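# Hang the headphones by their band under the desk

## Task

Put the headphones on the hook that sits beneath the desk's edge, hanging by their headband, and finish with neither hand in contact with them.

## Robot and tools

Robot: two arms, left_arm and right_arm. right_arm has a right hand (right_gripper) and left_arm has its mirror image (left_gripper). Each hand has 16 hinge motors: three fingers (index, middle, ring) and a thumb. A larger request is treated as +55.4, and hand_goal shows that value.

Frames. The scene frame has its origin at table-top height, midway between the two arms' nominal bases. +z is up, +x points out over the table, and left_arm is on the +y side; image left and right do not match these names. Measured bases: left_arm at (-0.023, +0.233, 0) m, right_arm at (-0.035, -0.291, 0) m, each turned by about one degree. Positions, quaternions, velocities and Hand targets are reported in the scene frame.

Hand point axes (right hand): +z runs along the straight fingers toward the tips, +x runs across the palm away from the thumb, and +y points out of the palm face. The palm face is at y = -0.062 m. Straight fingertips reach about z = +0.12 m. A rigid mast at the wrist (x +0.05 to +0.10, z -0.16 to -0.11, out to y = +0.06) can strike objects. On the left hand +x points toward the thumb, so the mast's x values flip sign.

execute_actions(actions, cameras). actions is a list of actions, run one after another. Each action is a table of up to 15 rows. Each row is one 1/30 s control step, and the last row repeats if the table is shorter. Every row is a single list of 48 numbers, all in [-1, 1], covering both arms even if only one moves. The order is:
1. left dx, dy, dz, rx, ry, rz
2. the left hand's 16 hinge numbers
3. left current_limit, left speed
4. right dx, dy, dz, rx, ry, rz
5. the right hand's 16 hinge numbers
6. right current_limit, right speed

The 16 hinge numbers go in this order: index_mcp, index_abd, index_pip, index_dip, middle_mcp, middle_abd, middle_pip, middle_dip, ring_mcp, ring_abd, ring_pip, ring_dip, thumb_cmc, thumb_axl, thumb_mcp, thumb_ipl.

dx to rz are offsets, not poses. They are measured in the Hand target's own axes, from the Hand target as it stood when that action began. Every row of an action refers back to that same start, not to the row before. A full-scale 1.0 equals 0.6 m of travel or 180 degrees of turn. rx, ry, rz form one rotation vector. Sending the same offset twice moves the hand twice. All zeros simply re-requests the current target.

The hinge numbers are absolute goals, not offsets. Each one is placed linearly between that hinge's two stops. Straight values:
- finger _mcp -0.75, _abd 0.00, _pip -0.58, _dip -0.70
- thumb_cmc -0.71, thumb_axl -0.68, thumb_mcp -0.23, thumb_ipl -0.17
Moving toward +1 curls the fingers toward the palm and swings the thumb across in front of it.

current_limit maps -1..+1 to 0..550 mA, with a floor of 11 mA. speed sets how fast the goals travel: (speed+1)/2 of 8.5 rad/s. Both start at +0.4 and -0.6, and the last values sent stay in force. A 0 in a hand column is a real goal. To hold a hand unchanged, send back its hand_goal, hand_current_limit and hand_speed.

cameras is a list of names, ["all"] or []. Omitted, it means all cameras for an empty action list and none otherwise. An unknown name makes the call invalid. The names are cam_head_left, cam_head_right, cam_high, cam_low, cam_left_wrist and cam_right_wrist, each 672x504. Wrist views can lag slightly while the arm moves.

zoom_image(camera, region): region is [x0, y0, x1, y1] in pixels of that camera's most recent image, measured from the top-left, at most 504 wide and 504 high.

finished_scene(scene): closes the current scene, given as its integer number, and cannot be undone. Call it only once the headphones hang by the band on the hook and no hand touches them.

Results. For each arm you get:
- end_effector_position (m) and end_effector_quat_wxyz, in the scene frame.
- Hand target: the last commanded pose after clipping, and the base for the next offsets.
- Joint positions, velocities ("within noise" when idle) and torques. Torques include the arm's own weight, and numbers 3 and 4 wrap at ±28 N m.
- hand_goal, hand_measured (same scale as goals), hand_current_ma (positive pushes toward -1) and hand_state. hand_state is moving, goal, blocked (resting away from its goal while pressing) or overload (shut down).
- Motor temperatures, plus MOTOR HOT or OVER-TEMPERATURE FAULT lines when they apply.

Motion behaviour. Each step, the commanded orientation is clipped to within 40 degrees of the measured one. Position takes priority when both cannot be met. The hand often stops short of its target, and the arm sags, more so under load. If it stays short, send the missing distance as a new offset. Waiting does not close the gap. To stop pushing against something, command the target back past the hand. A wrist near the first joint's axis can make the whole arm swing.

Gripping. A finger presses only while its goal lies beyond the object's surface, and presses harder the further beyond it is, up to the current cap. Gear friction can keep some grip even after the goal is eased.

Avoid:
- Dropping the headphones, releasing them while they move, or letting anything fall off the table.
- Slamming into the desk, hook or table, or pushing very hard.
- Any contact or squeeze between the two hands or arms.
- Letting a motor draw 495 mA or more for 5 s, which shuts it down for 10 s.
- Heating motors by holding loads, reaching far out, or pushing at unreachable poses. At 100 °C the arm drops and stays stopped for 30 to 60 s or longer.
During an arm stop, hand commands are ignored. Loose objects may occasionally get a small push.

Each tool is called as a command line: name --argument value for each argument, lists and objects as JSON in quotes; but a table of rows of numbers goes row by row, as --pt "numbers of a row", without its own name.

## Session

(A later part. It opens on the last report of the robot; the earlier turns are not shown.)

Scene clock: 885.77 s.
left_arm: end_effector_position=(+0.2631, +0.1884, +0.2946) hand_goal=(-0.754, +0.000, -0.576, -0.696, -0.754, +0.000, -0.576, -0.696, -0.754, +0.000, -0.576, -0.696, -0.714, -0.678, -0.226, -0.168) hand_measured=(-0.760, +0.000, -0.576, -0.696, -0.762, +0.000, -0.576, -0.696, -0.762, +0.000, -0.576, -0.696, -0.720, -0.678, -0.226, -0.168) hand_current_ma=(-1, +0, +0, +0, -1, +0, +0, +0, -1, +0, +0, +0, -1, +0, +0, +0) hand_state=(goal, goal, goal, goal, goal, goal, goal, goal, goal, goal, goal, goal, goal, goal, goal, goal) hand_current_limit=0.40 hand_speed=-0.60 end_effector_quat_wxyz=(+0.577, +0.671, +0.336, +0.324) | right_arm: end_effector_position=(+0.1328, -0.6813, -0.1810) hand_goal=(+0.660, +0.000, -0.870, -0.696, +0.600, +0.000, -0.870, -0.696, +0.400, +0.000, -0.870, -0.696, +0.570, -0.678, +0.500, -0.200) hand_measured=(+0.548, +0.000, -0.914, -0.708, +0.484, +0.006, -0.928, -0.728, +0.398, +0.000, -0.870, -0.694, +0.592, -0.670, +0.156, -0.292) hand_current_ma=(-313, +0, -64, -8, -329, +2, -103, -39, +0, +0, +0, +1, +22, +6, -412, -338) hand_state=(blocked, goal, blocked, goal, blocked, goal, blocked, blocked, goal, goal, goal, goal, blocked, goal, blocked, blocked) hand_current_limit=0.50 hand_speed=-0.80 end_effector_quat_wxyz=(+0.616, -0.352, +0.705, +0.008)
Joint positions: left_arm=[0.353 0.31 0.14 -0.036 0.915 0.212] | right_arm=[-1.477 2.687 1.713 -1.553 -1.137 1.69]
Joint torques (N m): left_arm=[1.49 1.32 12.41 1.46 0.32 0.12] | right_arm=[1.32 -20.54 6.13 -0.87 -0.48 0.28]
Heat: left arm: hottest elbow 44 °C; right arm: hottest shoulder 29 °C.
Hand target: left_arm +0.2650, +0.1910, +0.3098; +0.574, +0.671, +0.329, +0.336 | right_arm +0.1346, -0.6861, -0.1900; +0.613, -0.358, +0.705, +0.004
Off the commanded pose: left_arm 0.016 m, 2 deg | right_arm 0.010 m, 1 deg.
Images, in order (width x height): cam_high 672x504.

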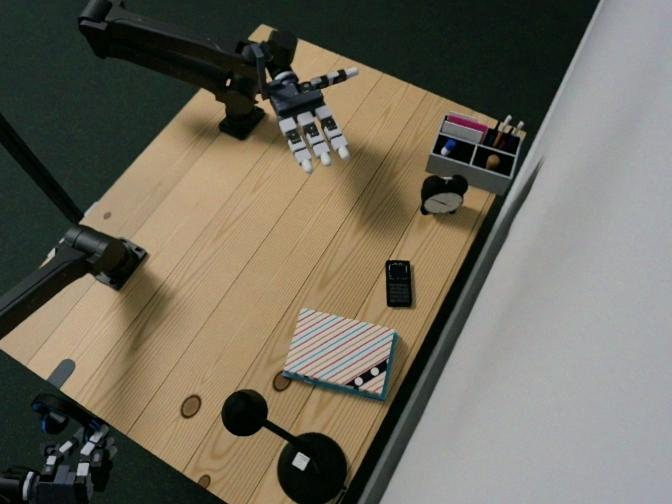

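execute_actions --actions '[[[0,0,0,0,0,0,-0.754,0,-0.576,-0.696,-0.754,0,-0.576,-0.696,-0.754,0,-0.576,-0.696,-0.714,-0.678,-0.226,-0.168,0.4,-0.6,-0.0202,-0.0101,-0.0059,0,0,0,0.66,0,-0.869,-0.696,0.6,0,-0.869,-0.696,0.4,0,-0.869,-0.696,0.571,-0.678,0.5,-0.2,0.5,-0.8]],[[0,0,0,0,0,0,-0.754,0,-0.576,-0.696,-0.754,0,-0.576,-0.696,-0.754,0,-0.576,-0.696,-0.714,-0.678,-0.226,-0.168,0.4,-0.6,-0.01,0.015,0.0087,0,0,0,0.66,0,-0.869,-0.696,0.6,0,-0.869,-0.696,0.4,0,-0.869,-0.696,0.571,-0.678,0.5,-0.2,0.5,-0.8]],[[0,0,0,0,0,0,-0.754,0,-0.576,-0.696,-0.754,0,-0.576,-0.696,-0.754,0,-0.576,-0.696,-0.714,-0.678,-0.226,-0.168,0.4,-0.6,0.0144,0.0072,0.0042,0,0,0,0.66,0,-0.869,-0.696,0.6,0,-0.869,-0.696,0.4,0,-0.869,-0.696,0.571,-0.678,0.5,-0.2,0.5,-0.8]],[[0,0,0,0,0,0,-0.754,0,-0.576,-0.696,-0.754,0,-0.576,-0.696,-0.754,0,-0.576,-0.696,-0.714,-0.678,-0.226,-0.168,0.4,-0.6,0.0144,0.0072,0.0042,0,0,0,0.66,0,-0.869,-0.696,0.6,0,-0.869,-0.696,0.4,0,-0.869,-0.696,0.571,-0.678,0.5,-0.2,0.5,-0.8]]]' --cameras '["cam_high"]'

zoom_image --camera "cam_high" --region '[20, 380, 100, 460]'

Scene clock: 913.13 s.
left_arm: end_effector_position=(+0.2631, +0.1884, +0.2946) hand_goal=(-0.754, +0.000, -0.576, -0.696, -0.754, +0.000, -0.576, -0.696, -0.754, +0.000, -0.576, -0.696, -0.714, -0.678, -0.226, -0.168) hand_measured=(-0.760, +0.000, -0.576, -0.696, -0.762, +0.000, -0.576, -0.696, -0.762, +0.000, -0.576, -0.696, -0.720, -0.678, -0.226, -0.168) hand_current_ma=(-1, +0, +0, +0, -1, +0, +0, +0, -1, +0, +0, +0, -1, +0, +0, +0) hand_state=(goal, goal, goal, goal, goal, goal, goal, goal, goal, goal, goal, goal, goal, goal, goal, goal) hand_current_limit=0.40 hand_speed=-0.60 end_effector_quat_wxyz=(+0.577, +0.671, +0.336, +0.324) | right_arm: end_effector_position=(+0.1320, -0.6694, -0.1853) hand_goal=(+0.660, +0.000, -0.870, -0.696, +0.600, +0.000, -0.870, -0.696, +0.400, +0.000, -0.870, -0.696, +0.570, -0.678, +0.500, -0.200) hand_measured=(+0.548, -0.004, -0.918, -0.710, +0.484, +0.000, -0.928, -0.728, +0.398, +0.000, -0.870, -0.694, +0.588, -0.672, +0.152, -0.292) hand_current_ma=(-313, -1, -75, -10, -329, +0, -103, -39, +0, +0, +0, +1, +17, +4, -413, -338) hand_state=(blocked, goal, blocked, goal, blocked, goal, blocked, blocked, goal, goal, goal, goal, goal, goal, blocked, blocked) hand_current_limit=0.50 hand_speed=-0.80 end_effector_quat_wxyz=(+0.616, -0.347, +0.708, +0.011)
Joint positions: left_arm=[0.353 0.31 0.14 -0.036 0.915 0.212] | right_arm=[-1.477 2.681 1.671 -1.515 -1.14 1.704]
Joint torques (N m): left_arm=[1.49 1.32 12.4 1.47 0.32 0.11] | right_arm=[1.55 -20.25 5.89 -0.79 -0.43 0.18]
Heat: left arm: hottest elbow 45 °C; right arm: hottest shoulder 30 °C.
Hand target: left_arm +0.2650, +0.1910, +0.3098; +0.574, +0.671, +0.329, +0.336 | right_arm +0.1345, -0.6742, -0.1959; +0.612, -0.358, +0.705, +0.004
Off the commanded pose: left_arm 0.016 m, 2 deg | right_arm 0.012 m, 2 deg.
Images, in order (width x height): cam_high 672x504.

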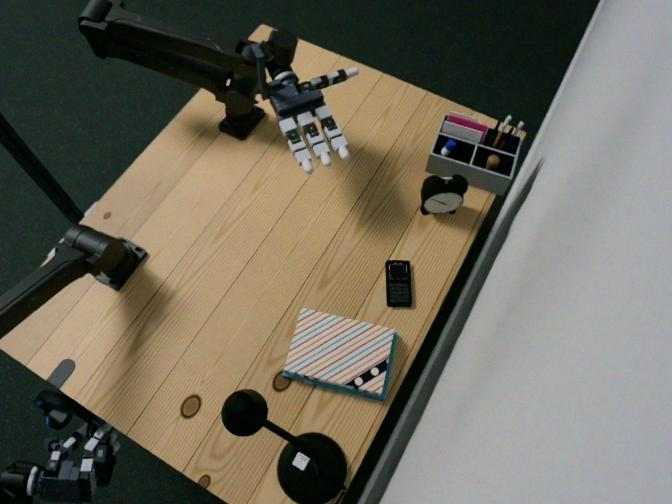

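Scaled by 6.300 from the camera's 672x504 image, which has a finer 960x720 frame.

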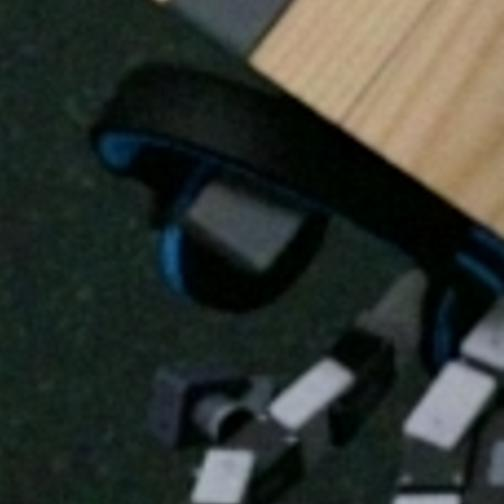

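execute_actions --actions '[[[0,0,0,0,0,0,-0.754,0,-0.576,-0.696,-0.754,0,-0.576,-0.696,-0.754,0,-0.576,-0.696,-0.714,-0.678,-0.226,-0.168,0.4,-0.6,-0.0058,-0.0029,-0.0017,0,0,0,0.6,0,-0.869,-0.696,0.54,0,-0.869,-0.696,0.4,0,-0.869,-0.696,0.571,-0.678,0.3,-0.3,0.3,-0.85]],[[0,0,0,0,0,0,-0.754,0,-0.576,-0.696,-0.754,0,-0.576,-0.696,-0.754,0,-0.576,-0.696,-0.714,-0.678,-0.226,-0.168,0.4,-0.6,0,0,0,0,0,0,0.57,0,-0.869,-0.696,0.51,0,-0.869,-0.696,0.4,0,-0.869,-0.696,0.571,-0.678,0.2,-0.3,0.3,-0.85]]]' --cameras '["cam_high"]'

zoom_image --camera "cam_high" --region '[20, 380, 120, 480]'

Scene clock: 926.10 s.
left_arm: end_effector_position=(+0.2631, +0.1884, +0.2946) hand_goal=(-0.754, +0.000, -0.576, -0.696, -0.754, +0.000, -0.576, -0.696, -0.754, +0.000, -0.576, -0.696, -0.714, -0.678, -0.226, -0.168) hand_measured=(-0.760, +0.000, -0.576, -0.696, -0.762, +0.000, -0.576, -0.696, -0.762, +0.000, -0.576, -0.696, -0.720, -0.678, -0.226, -0.168) hand_current_ma=(-1, +0, +0, +0, -1, +0, +0, +0, -1, +0, +0, +0, -1, +0, +0, +0) hand_state=(goal, goal, goal, goal, goal, goal, goal, goal, goal, goal, goal, goal, goal, goal, goal, goal) hand_current_limit=0.40 hand_speed=-0.60 end_effector_quat_wxyz=(+0.577, +0.671, +0.336, +0.324) | right_arm: end_effector_position=(+0.1320, -0.6695, -0.1855) hand_goal=(+0.570, +0.000, -0.870, -0.696, +0.510, +0.000, -0.870, -0.696, +0.400, +0.000, -0.870, -0.696, +0.570, -0.678, +0.200, -0.300) hand_measured=(+0.534, +0.000, -0.914, -0.710, +0.470, +0.002, -0.914, -0.722, +0.398, +0.000, -0.870, -0.694, +0.588, -0.672, +0.152, -0.322) hand_current_ma=(-51, +0, -65, -10, -61, +0, -66, -29, +0, +0, +0, +1, +17, +4, -111, -36) hand_state=(blocked, goal, blocked, goal, blocked, goal, blocked, blocked, goal, goal, goal, goal, goal, goal, blocked, blocked) hand_current_limit=0.30 hand_speed=-0.85 end_effector_quat_wxyz=(+0.616, -0.347, +0.707, +0.010)
Joint positions: left_arm=[0.353 0.31 0.14 -0.036 0.915 0.212] | right_arm=[-1.477 2.681 1.671 -1.514 -1.14 1.704]
Joint torques (N m): left_arm=[1.49 1.26 12.4 1.46 0.32 0.11] | right_arm=[1.49 -21.07 5.39 -0.99 -0.44 0.19]
Heat: left arm: hottest elbow 45 °C; right arm: hottest shoulder 29 °C.
Hand target: left_arm +0.2650, +0.1910, +0.3098; +0.574, +0.671, +0.329, +0.336 | right_arm +0.1345, -0.6743, -0.1919; +0.612, -0.358, +0.705, +0.004
Off the commanded pose: left_arm 0.016 m, 2 deg | right_arm 0.008 m, 2 deg.
Images, in order (width x height): cam_high 672x504.

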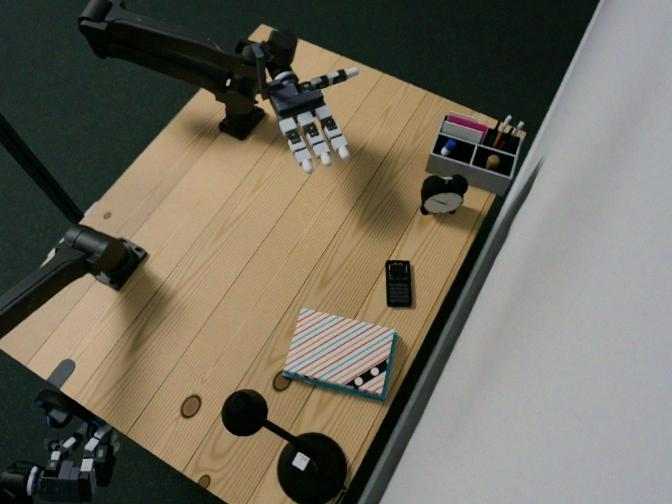

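Scaled by 5.040 from the camera's 672x504 image, which has a finer 960x720 frame.

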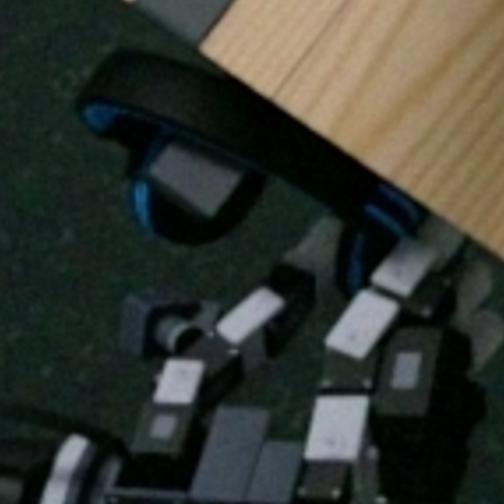

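execute_actions --actions '[[[0,0,0,0,0,0,-0.754,0,-0.576,-0.696,-0.754,0,-0.576,-0.696,-0.754,0,-0.576,-0.696,-0.714,-0.678,-0.226,-0.168,0.4,-0.6,0,0,0,0,0,0,0.53,0,-0.869,-0.696,0.47,0,-0.869,-0.696,0.4,0,-0.869,-0.696,0.571,-0.678,0.15,-0.3,0.3,-0.88]],[[0,0,0,0,0,0,-0.754,0,-0.576,-0.696,-0.754,0,-0.576,-0.696,-0.754,0,-0.576,-0.696,-0.714,-0.678,-0.226,-0.168,0.4,-0.6,0,0,0,0,0,0,0.49,0,-0.869,-0.696,0.44,0,-0.869,-0.696,0.4,0,-0.869,-0.696,0.571,-0.678,0.08,-0.28,0.3,-0.88]]]' --cameras '["cam_high"]'

zoom_image --camera "cam_high" --region '[20, 380, 120, 480]'

Scene clock: 935.53 s.
left_arm: end_effector_position=(+0.2631, +0.1884, +0.2946) hand_goal=(-0.754, +0.000, -0.576, -0.696, -0.754, +0.000, -0.576, -0.696, -0.754, +0.000, -0.576, -0.696, -0.714, -0.678, -0.226, -0.168) hand_measured=(-0.760, +0.000, -0.576, -0.696, -0.762, +0.000, -0.576, -0.696, -0.762, +0.000, -0.576, -0.696, -0.720, -0.678, -0.226, -0.168) hand_current_ma=(-1, +0, +0, +0, -1, +0, +0, +0, -1, +0, +0, +0, -1, +0, +0, +0) hand_state=(goal, goal, goal, goal, goal, goal, goal, goal, goal, goal, goal, goal, goal, goal, goal, goal) hand_current_limit=0.40 hand_speed=-0.60 end_effector_quat_wxyz=(+0.577, +0.671, +0.336, +0.324) | right_arm: end_effector_position=(+0.1321, -0.6696, -0.1858) hand_goal=(+0.490, +0.000, -0.870, -0.696, +0.440, +0.000, -0.870, -0.696, +0.400, +0.000, -0.870, -0.696, +0.570, -0.678, +0.080, -0.280) hand_measured=(+0.484, +0.002, -0.872, -0.698, +0.432, +0.002, -0.872, -0.700, +0.398, +0.000, -0.870, -0.694, +0.586, -0.672, +0.082, -0.282) hand_current_ma=(-3, +1, -1, -1, -5, +0, -1, -1, +0, +0, +0, +1, +15, +4, +1, -1) hand_state=(goal, goal, goal, goal, goal, goal, goal, goal, goal, goal, goal, goal, goal, goal, goal, goal) hand_current_limit=0.30 hand_speed=-0.88 end_effector_quat_wxyz=(+0.616, -0.348, +0.707, +0.009)
Joint positions: left_arm=[0.353 0.31 0.14 -0.036 0.915 0.212] | right_arm=[-1.477 2.681 1.671 -1.514 -1.14 1.7]
Joint torques (N m): left_arm=[1.44 1.38 12.4 1.44 0.32 0.12] | right_arm=[1.67 -20.84 5.35 -0.99 -0.44 0.22]
Heat: left arm: hottest elbow 45 °C; right arm: hottest shoulder 29 °C.
Hand target: left_arm +0.2650, +0.1910, +0.3098; +0.574, +0.671, +0.329, +0.336 | right_arm +0.1345, -0.6743, -0.1918; +0.612, -0.358, +0.705, +0.004
Off the commanded pose: left_arm 0.016 m, 2 deg | right_arm 0.008 m, 1 deg.
Images, in order (width x height): cam_high 672x504.

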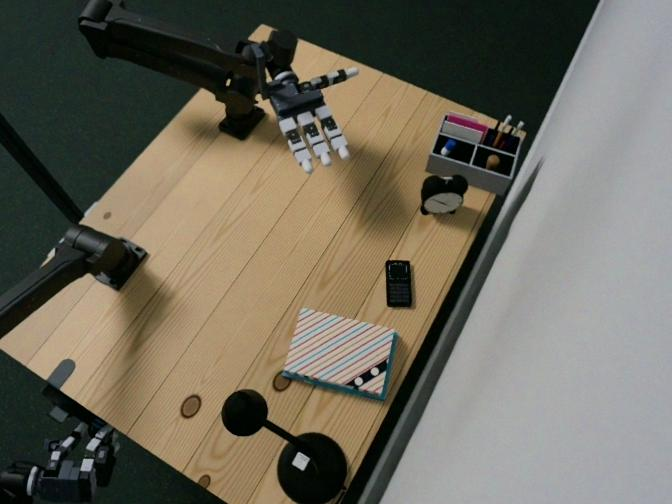

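Scaled by 5.040 from the camera's 672x504 image, which has a finer 960x720 frame.

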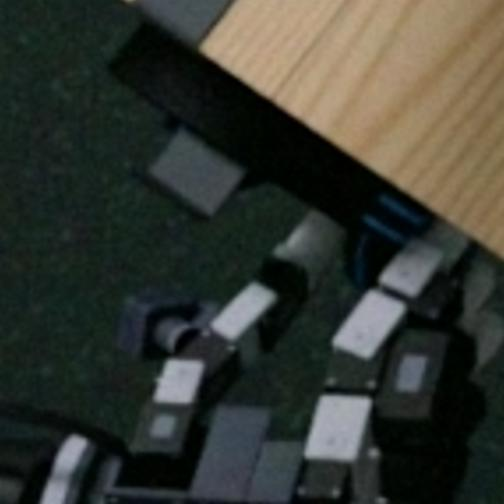

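execute_actions --actions '[[[0,0,0,0,0,0,-0.754,0,-0.576,-0.696,-0.754,0,-0.576,-0.696,-0.754,0,-0.576,-0.696,-0.714,-0.678,-0.226,-0.168,0.4,-0.6,0,0,0,0,0,0,0.36,0,-0.869,-0.696,0.33,0,-0.869,-0.696,0.35,0,-0.869,-0.696,0.571,-0.678,-0.05,-0.22,0.3,-0.85]],[[0,0,0,0,0,0,-0.754,0,-0.576,-0.696,-0.754,0,-0.576,-0.696,-0.754,0,-0.576,-0.696,-0.714,-0.678,-0.226,-0.168,0.4,-0.6,0,0,0,0,0,0,0.25,0,-0.869,-0.696,0.25,0,-0.869,-0.696,0.25,0,-0.869,-0.696,0.571,-0.678,-0.15,-0.15,0.3,-0.8]]]' --cameras '["cam_high"]'

zoom_image --camera "cam_high" --region '[20, 380, 120, 480]'

Scene clock: 948.57 s.
left_arm: end_effector_position=(+0.2631, +0.1884, +0.2946) hand_goal=(-0.754, +0.000, -0.576, -0.696, -0.754, +0.000, -0.576, -0.696, -0.754, +0.000, -0.576, -0.696, -0.714, -0.678, -0.226, -0.168) hand_measured=(-0.760, +0.000, -0.576, -0.696, -0.762, +0.000, -0.576, -0.696, -0.762, +0.000, -0.576, -0.696, -0.720, -0.678, -0.226, -0.168) hand_current_ma=(-1, +0, +0, +0, -1, +0, +0, +0, -1, +0, +0, +0, -1, +0, +0, +0) hand_state=(goal, goal, goal, goal, goal, goal, goal, goal, goal, goal, goal, goal, goal, goal, goal, goal) hand_current_limit=0.40 hand_speed=-0.60 end_effector_quat_wxyz=(+0.577, +0.671, +0.336, +0.324) | right_arm: end_effector_position=(+0.1320, -0.6696, -0.1859) hand_goal=(+0.250, +0.000, -0.870, -0.696, +0.250, +0.000, -0.870, -0.696, +0.250, +0.000, -0.870, -0.696, +0.570, -0.678, -0.150, -0.150) hand_measured=(+0.252, +0.002, -0.872, -0.698, +0.252, +0.002, -0.872, -0.698, +0.252, +0.000, -0.870, -0.694, +0.586, -0.674, -0.146, -0.152) hand_current_ma=(+1, +0, -1, -1, +1, +0, -1, -1, +1, +0, +0, +1, +15, +2, +2, -1) hand_state=(goal, goal, goal, goal, goal, goal, goal, goal, goal, goal, goal, goal, goal, goal, goal, goal) hand_current_limit=0.30 hand_speed=-0.80 end_effector_quat_wxyz=(+0.616, -0.349, +0.707, +0.009)
Joint positions: left_arm=[0.353 0.31 0.14 -0.036 0.915 0.212] | right_arm=[-1.477 2.681 1.671 -1.514 -1.14 1.7]
Joint torques (N m): left_arm=[1.49 1.26 12.4 1.47 0.32 0.12] | right_arm=[1.61 -21.01 5.35 -1.02 -0.47 0.2]
Heat: left arm: hottest elbow 45 °C; right arm: hottest shoulder 29 °C.
Hand target: left_arm +0.2650, +0.1910, +0.3098; +0.574, +0.671, +0.329, +0.336 | right_arm +0.1345, -0.6743, -0.1918; +0.612, -0.358, +0.705, +0.004
Off the commanded pose: left_arm 0.016 m, 2 deg | right_arm 0.008 m, 1 deg.
Images, in order (width x height): cam_high 672x504.

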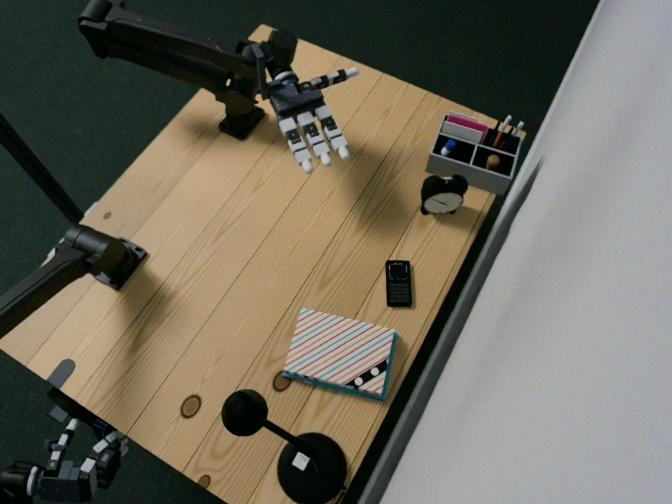

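Scaled by 5.040 from the camera's 672x504 image, which has a finer 960x720 frame.

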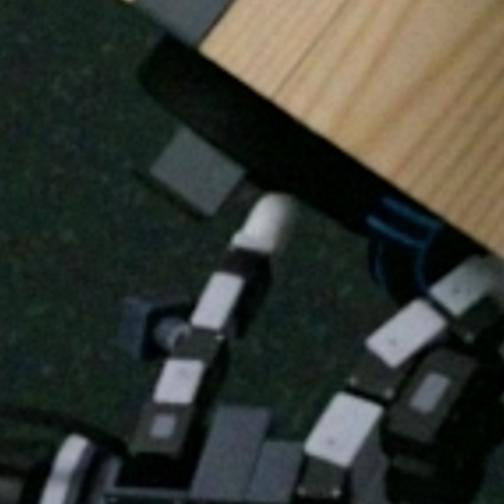

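execute_actions --actions '[[[0,0,0,0,0,0,-0.754,0,-0.576,-0.696,-0.754,0,-0.576,-0.696,-0.754,0,-0.576,-0.696,-0.714,-0.678,-0.226,-0.168,0.4,-0.6,0.025,-0.0375,-0.0217,0,0,0,0.25,0,-0.869,-0.696,0.25,0,-0.869,-0.696,0.25,0,-0.869,-0.696,0.571,-0.678,-0.15,-0.15,0.3,-0.8]],[[0,0,0,0,0,0,-0.754,0,-0.576,-0.696,-0.754,0,-0.576,-0.696,-0.754,0,-0.576,-0.696,-0.714,-0.678,-0.226,-0.168,0.4,-0.6,0.025,-0.0375,-0.0217,0,0,0,0.25,0,-0.869,-0.696,0.25,0,-0.869,-0.696,0.25,0,-0.869,-0.696,0.571,-0.678,-0.15,-0.15,0.3,-0.8]],[[0,0,0,0,0,0,-0.754,0,-0.576,-0.696,-0.754,0,-0.576,-0.696,-0.754,0,-0.576,-0.696,-0.714,-0.678,-0.226,-0.168,0.4,-0.6,0.0106,-0.0447,-0.0258,0,0,0,0.25,0,-0.869,-0.696,0.25,0,-0.869,-0.696,0.25,0,-0.869,-0.696,0.571,-0.678,-0.15,-0.15,0.3,-0.8]],[[0,0,0,0,0,0,-0.754,0,-0.576,-0.696,-0.754,0,-0.576,-0.696,-0.754,0,-0.576,-0.696,-0.714,-0.678,-0.226,-0.168,0.4,-0.6,0.0106,-0.0447,-0.0258,0,0,0,0.25,0,-0.869,-0.696,0.25,0,-0.869,-0.696,0.25,0,-0.869,-0.696,0.571,-0.678,-0.15,-0.15,0.3,-0.8]]]' --cameras '["cam_high"]'

zoom_image --camera "cam_high" --region '[20, 380, 120, 480]'

Scene clock: 968.13 s.
left_arm: end_effector_position=(+0.2631, +0.1884, +0.2946) hand_goal=(-0.754, +0.000, -0.576, -0.696, -0.754, +0.000, -0.576, -0.696, -0.754, +0.000, -0.576, -0.696, -0.714, -0.678, -0.226, -0.168) hand_measured=(-0.760, +0.000, -0.576, -0.696, -0.762, +0.000, -0.576, -0.696, -0.762, +0.000, -0.576, -0.696, -0.720, -0.678, -0.226, -0.168) hand_current_ma=(-1, +0, +0, +0, -1, +0, +0, +0, -1, +0, +0, +0, -1, +0, +0, +0) hand_state=(goal, goal, goal, goal, goal, goal, goal, goal, goal, goal, goal, goal, goal, goal, goal, goal) hand_current_limit=0.40 hand_speed=-0.60 end_effector_quat_wxyz=(+0.577, +0.671, +0.336, +0.324) | right_arm: end_effector_position=(+0.1401, -0.7897, -0.1698) hand_goal=(+0.250, +0.000, -0.870, -0.696, +0.250, +0.000, -0.870, -0.696, +0.250, +0.000, -0.870, -0.696, +0.570, -0.678, -0.150, -0.150) hand_measured=(+0.252, +0.002, -0.872, -0.698, +0.252, +0.002, -0.872, -0.698, +0.252, +0.000, -0.870, -0.694, +0.586, -0.674, -0.146, -0.152) hand_current_ma=(+1, +0, -1, -1, +1, +0, -1, -1, +0, +0, +0, +1, +13, +2, +2, -1) hand_state=(goal, goal, goal, goal, goal, goal, goal, goal, goal, goal, goal, goal, goal, goal, goal, goal) hand_current_limit=0.30 hand_speed=-0.80 end_effector_quat_wxyz=(+0.588, -0.361, +0.723, -0.020)
Joint positions: left_arm=[0.353 0.31 0.14 -0.036 0.915 0.212] | right_arm=[-1.487 2.794 2.114 -1.671 -1.124 1.812]
Joint torques (N m): left_arm=[1.49 1.38 12.4 1.48 0.32 0.12] | right_arm=[0.32 -23.77 9.13 -2.02 -0.65 0.3]
Heat: left arm: hottest elbow 45 °C; right arm: hottest shoulder 29 °C.
Hand target: left_arm +0.2650, +0.1910, +0.3098; +0.574, +0.671, +0.329, +0.336 | right_arm +0.1359, -0.7942, -0.1719; +0.613, -0.358, +0.705, +0.004
Off the commanded pose: left_arm 0.016 m, 2 deg | right_arm 0.006 m, 4 deg.
joint sent to its limit (right arm) — joint 4 (wrist pitch), lower limit. The joint targets are off in orientation, not in position.
Images, in order (width x height): cam_high 672x504.

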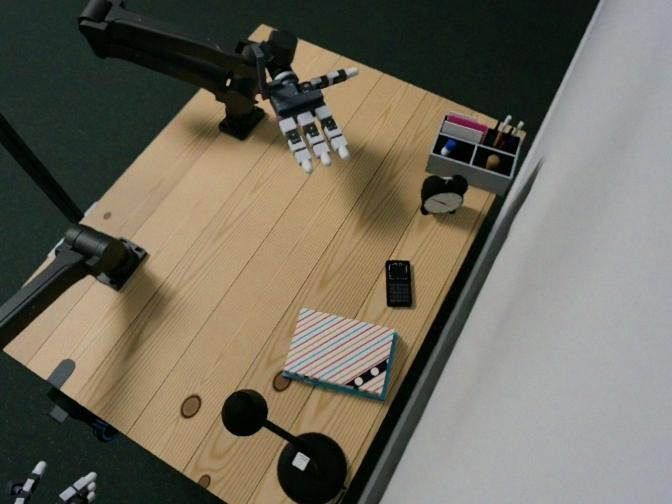

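Scaled by 5.040 from the camera's 672x504 image, which has a finer 960x720 frame.

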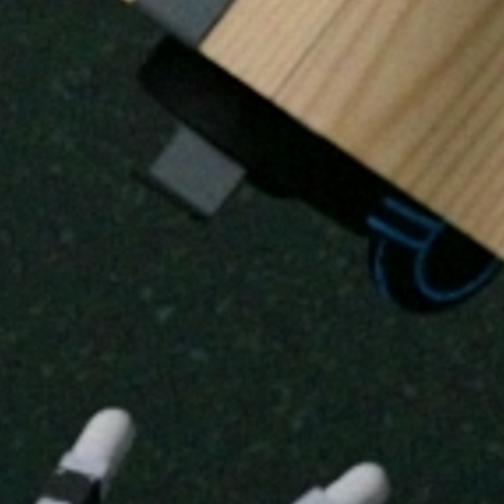

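finished_scene --scene 3

The scene is finished: the task was done.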